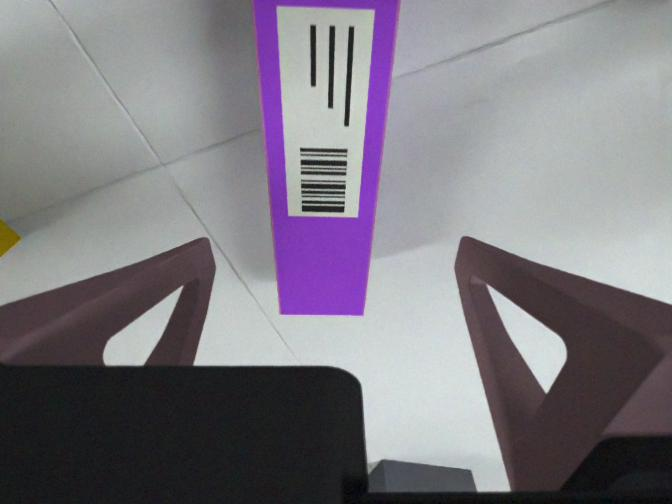

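Call:
move(arm7={"target":[-0.488,-0.004,0.744,0,0.8106,0.5856,0],"speed":0.22}, cameras=[])

Call:
move(arm7={"joints":{"gripper_m":0.042}}, cameras=[])

Call:
move(arm7={"target":[-0.488,0.005,0.89,0,0.8106,0.5856,0],"speed":0.25}, cameras=[])

Call:
move(arm7={"joints":{"joint2_rad":1.2,"joint3_rad":1.2,"joint4_rad":-1.57,"joint5_rad":0}}, cameras=[])

Call:
move(arm7={"joints":{"joint1_rad":2.152,"joint6_rad":-0.09}}, cameras=[])

Call:
move(arm7={"target":[-0.384,1.295,0.86,0,-0.7193,0.6947,0],"speed":0.4}, cameras=["arm7_cam_wrist"])

Scene clock: 488.97 s.
Joint torques (N m): arm1=[1.32 -5.89 8.09 0.2 0.17 -0.05] | arm2=[0.73 -8.53 8.31 0.57 -0.09 -0.16] | arm3=[-0.44 -9.93 9.54 0.5 -0.01 -0.21] | arm4=[-1.32 -6.01 9.76 0.4 -0.14 0.05] | arm5=[-0.67 -4.66 7.25 0.25 -0.07 0.03] | arm6=[-0.85 -5.13 8.8 0.1 0.05 -0.01] | arm7=[0.44 -17.55 8.66 0.47 0 0.22] | arm8=[1.96 -6.95 9.62 -0.17 0.01 -0.1]
Heat: arm1: hottest joint3_rad 39 °C; arm2: hottest joint3_rad 40 °C; arm3: hottest joint3_rad 35 °C; arm4: hottest joint3_rad 45 °C; arm5: hottest joint3_rad 37 °C; arm6: hottest joint3_rad 37 °C; arm7: hottest joint3_rad 48 °C; arm8: hottest joint3_rad 39 °C.
move: arm7 done
Joint velocities: within noise
arm1, arm2, arm3, arm4, arm5, arm6, arm8: as last shown
arm7.joint_positions: joint1_rad=-1.044 joint2_rad=+2.193 joint3_rad=+1.631 joint4_rad=-1.014 joint5_rad=-0.002 joint6_rad=+0.207 gripper_m=+0.09010
arm7.joint_status: not commanded
arm7.hand: x=-0.4937 y=-0.0007 z=+0.7469 quat_wxyz=(+0.002, -0.811, -0.586, -0.003) (m; scene frame)
arm7.hand_target: x=-0.4881 y=-0.0040 z=+0.7441 quat_wxyz=(+0.000, -0.811, -0.586, +0.000) (m; scene frame)
arm7.hand_status: done (0.007 m and 0.4 deg from the pose sent, 0.129 m and 2.2 deg at the start)
pictures: none
No camera images: "cameras" was empty.

Scene clock: 489.57 s.
Joint torques (N m): arm1=[1.2 -5.6 8.03 0.31 0.17 0] | arm2=[0.73 -8.53 8.31 0.57 -0.08 -0.16] | arm3=[-0.38 -9.82 9.55 0.49 -0.01 -0.21] | arm4=[-1.32 -6.01 9.76 0.42 -0.14 0.05] | arm5=[-0.67 -4.95 7.3 0.2 -0.07 -0.01] | arm6=[-0.85 -5.13 8.8 0.12 0.05 -0.01] | arm7=[0.56 -17.14 8.7 0.49 0.01 0.21] | arm8=[1.96 -6.89 9.65 -0.17 -0.01 -0.08]
Heat: arm1: hottest joint3_rad 39 °C; arm2: hottest joint3_rad 40 °C; arm3: hottest joint3_rad 35 °C; arm4: hottest joint3_rad 45 °C; arm5: hottest joint3_rad 37 °C; arm6: hottest joint3_rad 37 °C; arm7: hottest joint3_rad 48 °C; arm8: hottest joint3_rad 39 °C.
move: arm7 off_target
Joint velocities: within noise
arm1, arm2, arm3, arm4: as last shown
arm1.hand: x=-2.2801 y=-0.8968 z=+1.0641 quat_wxyz=(-0.035, -0.839, -0.540, +0.050) (m; scene frame)
arm1.hand_target: x=-2.2791 y=-0.8919 z=+1.0609 quat_wxyz=(-0.030, -0.840, -0.540, +0.045) (m; scene frame)
arm5.joint_positions: joint1_rad=+1.575 joint2_rad=+1.105 joint3_rad=+1.196 joint4_rad=-1.563 joint5_rad=+0.001 joint6_rad=+0.103 gripper_m=+0.08989
arm5.joint_status: not commanded
arm5.hand: x=+2.0825 y=+0.3356 z=+1.0777 quat_wxyz=(+0.031, +0.821, +0.569, -0.035) (m; scene frame)
arm5.hand_target: x=+2.0840 y=+0.3371 z=+1.0806 quat_wxyz=(+0.031, +0.822, +0.568, -0.036) (m; scene frame)
arm5.hand_status: not commanded
arm6.joint_positions: joint1_rad=-1.180 joint2_rad=+1.110 joint3_rad=+1.196 joint4_rad=-1.564 joint5_rad=+0.000 joint6_rad=+0.083 gripper_m=+0.08988
arm6.joint_status: not commanded
arm6.hand: x=+0.7786 y=+0.3188 z=+1.1053 quat_wxyz=(-0.031, -0.807, -0.589, +0.035) (m; scene frame)
arm6.hand_target: x=+0.7780 y=+0.3214 z=+1.1095 quat_wxyz=(-0.033, -0.810, -0.584, +0.038) (m; scene frame)
arm6.hand_status: not commanded
arm7.joint_positions: joint1_rad=-1.044 joint2_rad=+2.193 joint3_rad=+1.631 joint4_rad=-1.014 joint5_rad=-0.002 joint6_rad=+0.207 gripper_m=+0.06052
arm7.joint_status: gripper_m off_target (ended at +0.06055, target +0.04200)
arm7.hand: x=-0.4934 y=-0.0008 z=+0.7469 quat_wxyz=(+0.002, -0.811, -0.585, -0.003) (m; scene frame)
arm7.hand_target: x=-0.4879 y=-0.0040 z=+0.7441 quat_wxyz=(+0.000, -0.811, -0.586, +0.000) (m; scene frame)
arm7.hand_status: not commanded
arm8.joint_positions: joint1_rad=+0.335 joint2_rad=+1.111 joint3_rad=+1.205 joint4_rad=-1.565 joint5_rad=-0.002 joint6_rad=+0.108 gripper_m=+0.08992
arm8.joint_status: not commanded
arm8.hand: x=-1.7466 y=+0.3477 z=+1.0491 quat_wxyz=(-0.033, -0.826, -0.561, +0.038) (m; scene frame)
arm8.hand_target: x=-1.7456 y=+0.3516 z=+1.0503 quat_wxyz=(-0.033, -0.824, -0.564, +0.039) (m; scene frame)
arm8.hand_status: not commanded
pictures: none
No camera images: "cameras" was empty.

Scene clock: 491.00 s.
Joint torques (N m): arm1=[1.49 -6.07 8.01 0.35 0.18 -0.02] | arm2=[0.67 -8.53 8.31 0.57 -0.09 -0.16] | arm3=[-0.44 -9.88 9.54 0.49 -0.01 -0.21] | arm4=[-1.32 -5.95 9.76 0.42 -0.14 0.05] | arm5=[-0.38 -5.48 7.31 0.23 -0.06 0] | arm6=[-0.85 -5.13 8.8 0.12 0.05 -0.01] | arm7=[0.38 -16.32 14.17 -0.29 -0.01 0.19] | arm8=[1.73 -6.83 9.51 -0.14 0.01 -0.09]
Heat: arm1: hottest joint3_rad 39 °C; arm2: hottest joint3_rad 40 °C; arm3: hottest joint3_rad 35 °C; arm4: hottest joint3_rad 45 °C; arm5: hottest joint3_rad 37 °C; arm6: hottest joint3_rad 37 °C; arm7: hottest joint3_rad 48 °C; arm8: hottest joint3_rad 39 °C.
move: arm7 off_target
Joint velocities: within noise
arm1, arm2, arm3, arm4, arm5, arm6, arm8: as last shown
arm1.hand: x=-2.2802 y=-0.8968 z=+1.0641 quat_wxyz=(-0.035, -0.839, -0.540, +0.050) (m; scene frame)
arm1.hand_target: x=-2.2792 y=-0.8919 z=+1.0609 quat_wxyz=(-0.030, -0.840, -0.540, +0.045) (m; scene frame)
arm7.joint_positions: joint1_rad=-1.044 joint2_rad=+2.008 joint3_rad=+1.674 joint4_rad=-1.276 joint5_rad=-0.002 joint6_rad=+0.207 gripper_m=+0.06052
arm7.joint_status: not commanded
arm7.hand: x=-0.4906 y=+0.0234 z=+0.8716 quat_wxyz=(+0.015, -0.811, -0.585, -0.014) (m; scene frame)
arm7.hand_target: x=-0.4878 y=+0.0060 z=+0.8902 quat_wxyz=(+0.000, -0.811, -0.586, +0.000) (m; scene frame)
arm7.hand_status: off_target (0.026 m and 2.4 deg from the pose sent, 0.143 m and 0.4 deg at the start)
pictures: none
No camera images: "cameras" was empty.

Scene clock: 492.63 s.
Joint torques (N m): arm1=[1.08 -5.77 8.05 0.2 0.18 0.02] | arm2=[0.73 -8.47 8.31 0.55 -0.09 -0.15] | arm3=[-0.5 -9.82 9.57 0.51 0 -0.2] | arm4=[-1.32 -5.95 9.76 0.4 -0.14 0.05] | arm5=[-0.56 -4.89 7.17 0.18 -0.05 -0.05] | arm6=[-0.85 -5.19 8.8 0.09 0.05 -0.01] | arm7=[0.32 -7.06 9.22 -0.17 0.04 0.18] | arm8=[2.02 -6.89 9.61 -0.17 0.03 -0.11]
Heat: arm1: hottest joint3_rad 39 °C; arm2: hottest joint3_rad 40 °C; arm3: hottest joint3_rad 35 °C; arm4: hottest joint3_rad 45 °C; arm5: hottest joint3_rad 37 °C; arm6: hottest joint3_rad 37 °C; arm7: hottest joint3_rad 48 °C; arm8: hottest joint3_rad 39 °C.
move: arm7 done
Joint velocities: within noise
arm1, arm2, arm4, arm5, arm6, arm8: as last shown
arm3.joint_positions: joint1_rad=+0.164 joint2_rad=+1.121 joint3_rad=+1.197 joint4_rad=-1.576 joint5_rad=-0.004 joint6_rad=-0.428 gripper_m=+0.08997
arm3.joint_status: not commanded
arm3.hand: x=+0.1482 y=-0.4770 z=+1.0355 quat_wxyz=(-0.016, +0.999, -0.009, -0.030) (m; scene frame)
arm3.hand_target: x=+0.1490 y=-0.4779 z=+1.0430 quat_wxyz=(-0.024, +0.999, +0.000, -0.043) (m; scene frame)
arm3.hand_status: not commanded
arm7.joint_positions: joint1_rad=-1.044 joint2_rad=+1.200 joint3_rad=+1.211 joint4_rad=-1.563 joint5_rad=-0.002 joint6_rad=+0.207 gripper_m=+0.06052
arm7.joint_status: all done
arm7.hand: x=-0.4613 y=+0.2816 z=+1.0647 quat_wxyz=(-0.006, -0.811, -0.585, +0.005) (m; scene frame)
arm7.hand_target: x=-0.4585 y=+0.2860 z=+1.0606 quat_wxyz=(+0.001, -0.811, -0.586, +0.000) (m; scene frame)
arm7.hand_status: not commanded
pictures: none
No camera images: "cameras" was empty.

Scene clock: 495.13 s.
Joint torques (N m): arm1=[1.26 -5.95 7.9 0.29 0.18 0] | arm2=[0.73 -8.53 8.31 0.55 -0.08 -0.16] | arm3=[-0.44 -9.93 9.57 0.51 -0.01 -0.21] | arm4=[-1.32 -6.01 9.74 0.42 -0.14 0.05] | arm5=[-0.5 -5.25 7.17 0.27 -0.06 0] | arm6=[-0.85 -5.13 8.8 0.08 0.05 -0.01] | arm7=[0.32 -8.12 9.21 -0.13 0.02 0.03] | arm8=[1.85 -6.71 9.63 -0.08 0.01 -0.11]
Heat: arm1: hottest joint3_rad 39 °C; arm2: hottest joint3_rad 40 °C; arm3: hottest joint3_rad 34 °C; arm4: hottest joint3_rad 45 °C; arm5: hottest joint3_rad 37 °C; arm6: hottest joint3_rad 37 °C; arm7: hottest joint3_rad 48 °C; arm8: hottest joint3_rad 39 °C.
move: arm7 done
Joint velocities: within noise
arm1, arm2, arm3, arm4, arm5, arm6, arm8: as last shown
arm1.hand: x=-2.2801 y=-0.8968 z=+1.0641 quat_wxyz=(-0.035, -0.839, -0.540, +0.050) (m; scene frame)
arm1.hand_target: x=-2.2791 y=-0.8919 z=+1.0609 quat_wxyz=(-0.030, -0.840, -0.540, +0.045) (m; scene frame)
arm7.joint_positions: joint1_rad=+2.144 joint2_rad=+1.211 joint3_rad=+1.211 joint4_rad=-1.563 joint5_rad=-0.002 joint6_rad=-0.082 gripper_m=+0.06061
arm7.joint_status: all done
arm7.hand: x=-0.4011 y=+0.9495 z=+1.0630 quat_wxyz=(-0.003, +0.712, -0.702, -0.004) (m; scene frame)
arm7.hand_target: x=-0.4037 y=+0.9436 z=+1.0624 quat_wxyz=(-0.001, +0.718, -0.696, -0.001) (m; scene frame)
arm7.hand_status: not commanded
pictures: none
No camera images: "cameras" was empty.

Scene clock: 497.40 s.
Joint torques (N m): arm1=[0.91 -6.01 8.1 0.27 0.19 -0.02] | arm2=[0.73 -8.53 8.32 0.55 -0.09 -0.15] | arm3=[-0.38 -9.93 9.55 0.46 -0.01 -0.21] | arm4=[-1.32 -5.95 9.76 0.42 -0.14 0.05] | arm5=[-0.38 -4.54 7.27 0.14 -0.08 -0.01] | arm6=[-0.91 -5.13 8.79 0.09 0.05 -0.01] | arm7=[0.56 -17.67 15.13 -0.32 0.04 0.02] | arm8=[1.85 -6.71 9.59 -0.1 0 -0.11]
Heat: arm1: hottest joint3_rad 39 °C; arm2: hottest joint3_rad 40 °C; arm3: hottest joint3_rad 34 °C; arm4: hottest joint3_rad 45 °C; arm5: hottest joint3_rad 37 °C; arm6: hottest joint3_rad 37 °C; arm7: hottest joint3_rad 48 °C; arm8: hottest joint3_rad 39 °C.
move: arm7 off_target
Joint velocities: within noise
arm1, arm2, arm3, arm4, arm5, arm6, arm8: as last shown
arm1.hand: x=-2.2802 y=-0.8968 z=+1.0641 quat_wxyz=(-0.035, -0.839, -0.540, +0.050) (m; scene frame)
arm1.hand_target: x=-2.2792 y=-0.8919 z=+1.0609 quat_wxyz=(-0.030, -0.840, -0.540, +0.045) (m; scene frame)
arm7.joint_positions: joint1_rad=+2.145 joint2_rad=+2.216 joint3_rad=+1.950 joint4_rad=-1.343 joint5_rad=-0.002 joint6_rad=-0.083 gripper_m=+0.06061
arm7.joint_status: not commanded
arm7.hand: x=-0.3800 y=+1.2763 z=+0.8470 quat_wxyz=(+0.014, +0.713, -0.701, +0.011) (m; scene frame)
arm7.hand_target: x=-0.3842 y=+1.2938 z=+0.8601 quat_wxyz=(+0.000, +0.719, -0.695, +0.000) (m; scene frame)
arm7.hand_status: off_target (0.023 m and 2.3 deg from the pose sent, 0.401 m and 1.3 deg at the start; pose on its path clipped on 15 of 68 steps)
pictures: arm7_cam_wrist
camera_calibration:
arm7_cam_wrist: T_world_to_cam=[[0.999438, 0.0326956, 0.00743899, 0.328537], [0.0217236, -0.800362, 0.599123, 0.528629], [0.0255426, -0.598625, -0.800622, 1.57317], [0, 0, 0, 1]] pos_world=[-0.380019, 1.35409, 0.940358]

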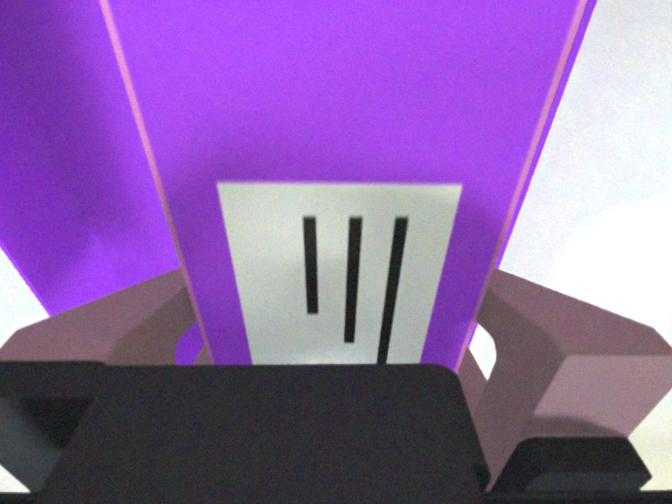

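Call:
move(arm7={"target":[-0.415,1.295,0.87,0,-0.7193,0.6947,0],"speed":0.2}, cameras=["arm7_cam_wrist"])

Scene clock: 503.67 s.
Joint torques (N m): arm1=[0.97 -5.42 7.92 0.21 0.16 -0.03] | arm2=[0.79 -8.53 8.31 0.55 -0.09 -0.15] | arm3=[-0.5 -9.82 9.51 0.46 0 -0.21] | arm4=[-1.26 -5.95 9.76 0.42 -0.14 0.05] | arm5=[-0.73 -4.95 7.2 0.23 -0.07 0.03] | arm6=[-0.97 -5.13 8.8 0.09 0.05 -0.01] | arm7=[-0.21 -18.55 15.64 -0.35 0.04 0.22] | arm8=[2.02 -6.71 9.62 -0.14 0.01 -0.1]
Heat: arm1: hottest joint3_rad 39 °C; arm2: hottest joint3_rad 40 °C; arm3: hottest joint3_rad 34 °C; arm4: hottest joint3_rad 45 °C; arm5: hottest joint3_rad 37 °C; arm6: hottest joint3_rad 37 °C; arm7: hottest joint3_rad 50 °C; arm8: hottest joint3_rad 39 °C.
move: arm7 off_target
Joint velocities: arm1=[within noise] | arm2=[-0.005 -0.005 0.007 0.002 0.037 -0.154 0] | arm3=[within noise] | arm4=[within noise] | arm5=[within noise] | arm6=[within noise] | arm7=[within noise] | arm8=[within noise]
arm1.joint_positions: joint1_rad=-1.554 joint2_rad=+1.105 joint3_rad=+1.211 joint4_rad=-1.563 joint5_rad=+0.004 joint6_rad=+0.020 gripper_m=+0.08990
arm1.joint_status: not commanded
arm1.hand: x=-2.2801 y=-0.8968 z=+1.0641 quat_wxyz=(-0.035, -0.839, -0.540, +0.050) (m; scene frame)
arm1.hand_target: x=-2.2791 y=-0.8919 z=+1.0609 quat_wxyz=(-0.030, -0.840, -0.540, +0.045) (m; scene frame)
arm1.hand_status: not commanded
arm2.joint_positions: joint1_rad=-1.432 joint2_rad=+1.108 joint3_rad=+1.203 joint4_rad=-1.566 joint5_rad=+0.002 joint6_rad=-0.187 gripper_m=+0.08992
arm2.joint_status: not commanded
arm2.hand: x=-0.6947 y=-0.3476 z=+1.0888 quat_wxyz=(-0.046, +0.578, -0.814, -0.021) (m; scene frame)
arm2.hand_target: x=-0.6981 y=-0.3491 z=+1.0899 quat_wxyz=(-0.046, +0.585, -0.810, -0.021) (m; scene frame)
arm2.hand_status: not commanded
arm3, arm5, arm6, arm8: as last shown
arm4.joint_positions: joint1_rad=-1.877 joint2_rad=+1.110 joint3_rad=+1.208 joint4_rad=-1.569 joint5_rad=-0.013 joint6_rad=-0.020 gripper_m=+0.08992
arm4.joint_status: not commanded
arm4.hand: x=+1.8847 y=-0.8622 z=+1.0466 quat_wxyz=(-0.044, -0.436, -0.899, +0.024) (m; scene frame)
arm4.hand_target: x=+1.8797 y=-0.8615 z=+1.0463 quat_wxyz=(-0.045, -0.442, -0.896, +0.023) (m; scene frame)
arm4.hand_status: not commanded
arm7.joint_positions: joint1_rad=+2.200 joint2_rad=+2.216 joint3_rad=+1.950 joint4_rad=-1.362 joint5_rad=-0.002 joint6_rad=-0.057 gripper_m=+0.06061
arm7.joint_status: not commanded
arm7.hand: x=-0.4165 y=+1.2732 z=+0.8472 quat_wxyz=(+0.021, +0.723, -0.690, +0.017) (m; scene frame)
arm7.hand_target: x=-0.4150 y=+1.2932 z=+0.8703 quat_wxyz=(+0.000, +0.719, -0.695, -0.001) (m; scene frame)
arm7.hand_status: off_target (0.032 m and 3.2 deg from the pose sent, 0.046 m and 2.3 deg at the start)
pictures: arm7_cam_wrist
camera_calibration:
arm7_cam_wrist: T_world_to_cam=[[0.998041, 0.0621966, 0.00675525, 0.327572], [0.0449675, -0.788232, 0.613734, 0.508711], [0.0434968, -0.612228, -0.789484, 1.58776], [0, 0, 0, 1]] pos_world=[-0.418868, 1.35268, 0.93909]

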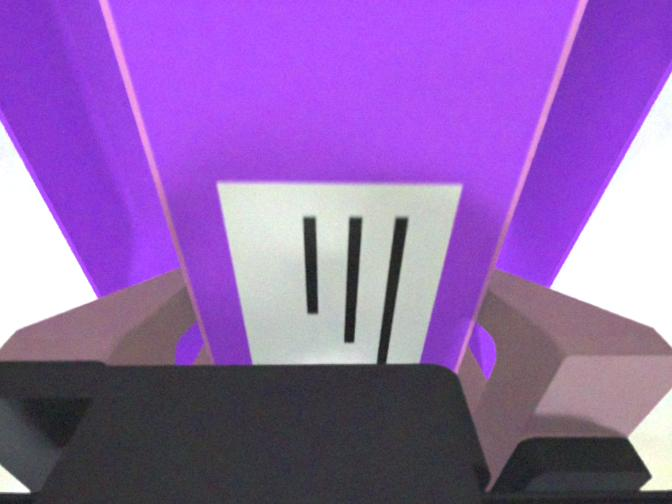

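Centred.

Call:
move(arm7={"target":[-0.413,1.3,0.755,0,-0.7193,0.6947,0],"speed":0.18}, cameras=["arm7_cam_wrist"])

Call:
move(arm7={"joints":{"gripper_m":0.09}}, cameras=[])

Call:
move(arm7={"target":[-0.413,1.295,0.9,0,-0.7193,0.6947,0],"speed":0.25}, cameras=["arm7_cam_wrist","cam_arm7"])

Scene clock: 511.63 s.
Joint torques (N m): arm1=[1.44 -6.01 8.01 0.24 0.18 -0.01] | arm2=[0.73 -8.53 8.29 0.57 -0.09 -0.15] | arm3=[-0.5 -9.82 9.54 0.49 0 -0.21] | arm4=[-1.32 -5.95 9.76 0.42 -0.14 0.05] | arm5=[-0.67 -5.07 7.17 0.28 -0.07 0.01] | arm6=[-0.85 -5.07 8.8 0.1 0.06 -0.02] | arm7=[-0.67 -18.96 9.21 0.51 0.05 0.19] | arm8=[1.73 -6.89 9.63 -0.18 0.02 -0.1]
Heat: arm1: hottest joint3_rad 39 °C; arm2: hottest joint3_rad 40 °C; arm3: hottest joint3_rad 34 °C; arm4: hottest joint3_rad 45 °C; arm5: hottest joint3_rad 37 °C; arm6: hottest joint3_rad 37 °C; arm7: hottest joint3_rad 52 °C; arm8: hottest joint3_rad 39 °C.
move: arm7 done
Joint velocities: within noise
arm1, arm2, arm3, arm4, arm5, arm6, arm8: as last shown
arm1.hand: x=-2.2802 y=-0.8968 z=+1.0641 quat_wxyz=(-0.035, -0.839, -0.540, +0.050) (m; scene frame)
arm1.hand_target: x=-2.2792 y=-0.8919 z=+1.0609 quat_wxyz=(-0.030, -0.840, -0.540, +0.045) (m; scene frame)
arm7.joint_positions: joint1_rad=+2.200 joint2_rad=+2.341 joint3_rad=+1.935 joint4_rad=-1.173 joint5_rad=-0.002 joint6_rad=-0.057 gripper_m=+0.06061
arm7.joint_status: not commanded
arm7.hand: x=-0.4163 y=+1.2979 z=+0.7589 quat_wxyz=(+0.003, +0.723, -0.691, +0.001) (m; scene frame)
arm7.hand_target: x=-0.4130 y=+1.2999 z=+0.7550 quat_wxyz=(+0.000, +0.719, -0.695, +0.000) (m; scene frame)
arm7.hand_status: done (0.006 m and 0.7 deg from the pose sent, 0.096 m and 3.1 deg at the start)
pictures: arm7_cam_wrist
camera_calibration:
arm7_cam_wrist: T_world_to_cam=[[0.998063, 0.0613538, 0.0103092, 0.324817], [0.0442723, -0.816837, 0.575167, 0.648458], [0.0437096, -0.573596, -0.817971, 1.50473], [0, 0, 0, 1]] pos_world=[-0.418668, 1.37287, 0.854509]

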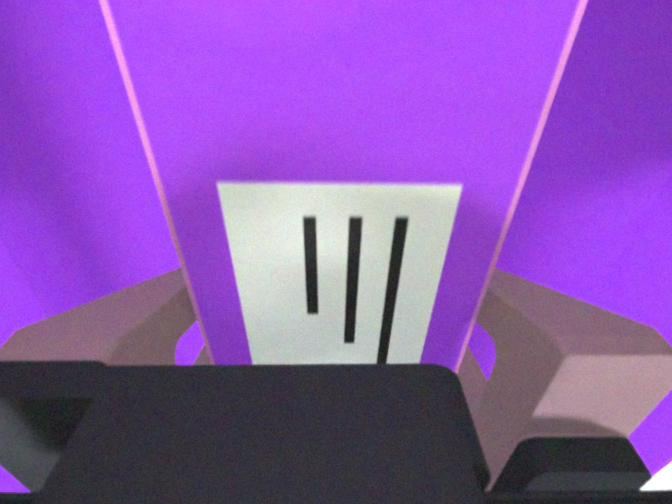

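Scene clock: 512.27 s.
Joint torques (N m): arm1=[1.14 -5.89 8.05 0.42 0.16 -0.01] | arm2=[0.73 -8.53 8.31 0.55 -0.09 -0.15] | arm3=[-0.44 -9.99 9.54 0.47 -0.01 -0.2] | arm4=[-1.32 -5.95 9.76 0.4 -0.14 0.05] | arm5=[-0.62 -4.89 7.25 0.25 -0.09 0.01] | arm6=[-0.85 -5.19 8.81 0.12 0.05 -0.01] | arm7=[-0.56 -19.02 9.35 0.5 0.05 0.19] | arm8=[1.85 -6.83 9.66 -0.13 0 -0.1]
Heat: arm1: hottest joint3_rad 39 °C; arm2: hottest joint3_rad 40 °C; arm3: hottest joint3_rad 34 °C; arm4: hottest joint3_rad 45 °C; arm5: hottest joint3_rad 37 °C; arm6: hottest joint3_rad 37 °C; arm7: hottest joint3_rad 52 °C; arm8: hottest joint3_rad 39 °C.
move: arm7 done
Joint velocities: within noise
arm1, arm2, arm3, arm4, arm5, arm6, arm8: as last shown
arm1.hand: x=-2.2801 y=-0.8968 z=+1.0641 quat_wxyz=(-0.035, -0.839, -0.540, +0.050) (m; scene frame)
arm1.hand_target: x=-2.2791 y=-0.8919 z=+1.0609 quat_wxyz=(-0.030, -0.840, -0.540, +0.045) (m; scene frame)
arm7.joint_positions: joint1_rad=+2.200 joint2_rad=+2.341 joint3_rad=+1.935 joint4_rad=-1.173 joint5_rad=-0.002 joint6_rad=-0.057 gripper_m=+0.08985
arm7.joint_status: all done
arm7.hand: x=-0.4163 y=+1.2979 z=+0.7589 quat_wxyz=(+0.003, +0.723, -0.691, +0.001) (m; scene frame)
arm7.hand_target: x=-0.4130 y=+1.2999 z=+0.7550 quat_wxyz=(+0.000, +0.719, -0.695, +0.000) (m; scene frame)
arm7.hand_status: not commanded
pictures: none
No camera images: "cameras" was empty.

Scene clock: 513.73 s.
Joint torques (N m): arm1=[0.85 -5.95 8.05 0.32 0.18 0] | arm2=[0.73 -8.53 8.31 0.57 -0.09 -0.16] | arm3=[-0.44 -9.88 9.55 0.5 -0.01 -0.21] | arm4=[-1.32 -5.95 9.76 0.4 -0.14 0.05] | arm5=[-0.15 -5.48 7.15 0.17 -0.08 0.02] | arm6=[-0.91 -5.13 8.81 0.1 0.05 -0.02] | arm7=[-0.67 -17.61 14.72 -0.31 0.05 0.18] | arm8=[1.73 -6.71 9.59 -0.13 0.01 -0.1]
Heat: arm1: hottest joint3_rad 39 °C; arm2: hottest joint3_rad 40 °C; arm3: hottest joint3_rad 34 °C; arm4: hottest joint3_rad 45 °C; arm5: hottest joint3_rad 37 °C; arm6: hottest joint3_rad 37 °C; arm7: hottest joint3_rad 52 °C; arm8: hottest joint3_rad 39 °C.
move: arm7 off_target
Joint velocities: within noise
arm1, arm2, arm3, arm4: as last shown
arm5.joint_positions: joint1_rad=+1.575 joint2_rad=+1.105 joint3_rad=+1.196 joint4_rad=-1.563 joint5_rad=+0.001 joint6_rad=+0.103 gripper_m=+0.08989
arm5.joint_status: not commanded
arm5.hand: x=+2.0825 y=+0.3356 z=+1.0777 quat_wxyz=(+0.031, +0.821, +0.569, -0.035) (m; scene frame)
arm5.hand_target: x=+2.0840 y=+0.3371 z=+1.0806 quat_wxyz=(+0.031, +0.822, +0.568, -0.036) (m; scene frame)
arm5.hand_status: not commanded
arm6.joint_positions: joint1_rad=-1.180 joint2_rad=+1.110 joint3_rad=+1.196 joint4_rad=-1.564 joint5_rad=+0.000 joint6_rad=+0.083 gripper_m=+0.08988
arm6.joint_status: not commanded
arm6.hand: x=+0.7786 y=+0.3188 z=+1.1053 quat_wxyz=(-0.031, -0.807, -0.589, +0.035) (m; scene frame)
arm6.hand_target: x=+0.7780 y=+0.3214 z=+1.1095 quat_wxyz=(-0.033, -0.810, -0.584, +0.038) (m; scene frame)
arm6.hand_status: not commanded
arm7.joint_positions: joint1_rad=+2.200 joint2_rad=+2.195 joint3_rad=+2.020 joint4_rad=-1.431 joint5_rad=-0.002 joint6_rad=-0.057 gripper_m=+0.08993
arm7.joint_status: not commanded
arm7.hand: x=-0.4164 y=+1.2804 z=+0.8870 quat_wxyz=(+0.013, +0.723, -0.691, +0.010) (m; scene frame)
arm7.hand_target: x=-0.4130 y=+1.2941 z=+0.9001 quat_wxyz=(+0.000, +0.719, -0.695, +0.000) (m; scene frame)
arm7.hand_status: off_target (0.020 m and 2.0 deg from the pose sent, 0.141 m and 0.7 deg at the start)
arm8.joint_positions: joint1_rad=+0.335 joint2_rad=+1.111 joint3_rad=+1.205 joint4_rad=-1.565 joint5_rad=-0.002 joint6_rad=+0.108 gripper_m=+0.08992
arm8.joint_status: not commanded
arm8.hand: x=-1.7466 y=+0.3477 z=+1.0491 quat_wxyz=(-0.033, -0.826, -0.561, +0.038) (m; scene frame)
arm8.hand_target: x=-1.7456 y=+0.3516 z=+1.0503 quat_wxyz=(-0.033, -0.824, -0.564, +0.039) (m; scene frame)
arm8.hand_status: not commanded
pictures: arm7_cam_wrist, cam_arm7
camera_calibration:
arm7_cam_wrist: T_world_to_cam=[[0.998063, 0.0616408, 0.00841206, 0.326012], [0.0444688, -0.801418, 0.596449, 0.521953], [0.0435072, -0.59492, -0.802607, 1.61301], [0, 0, 0, 1]] pos_world=[-0.418768, 1.35782, 0.980553]

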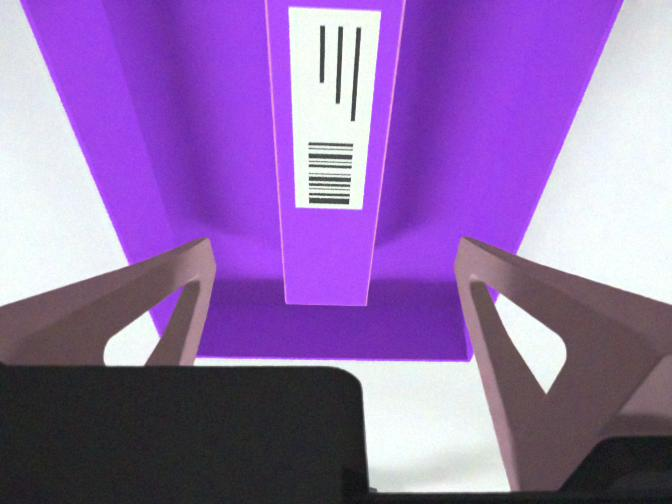

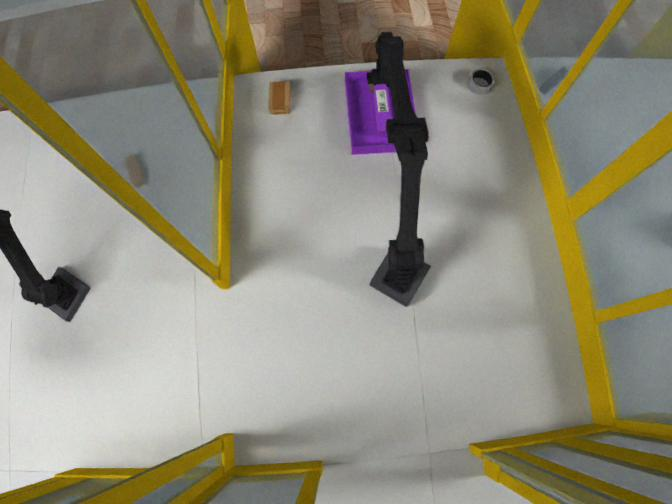

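Call:
finished_scene(scene=2)

The scene is finished: the task was done.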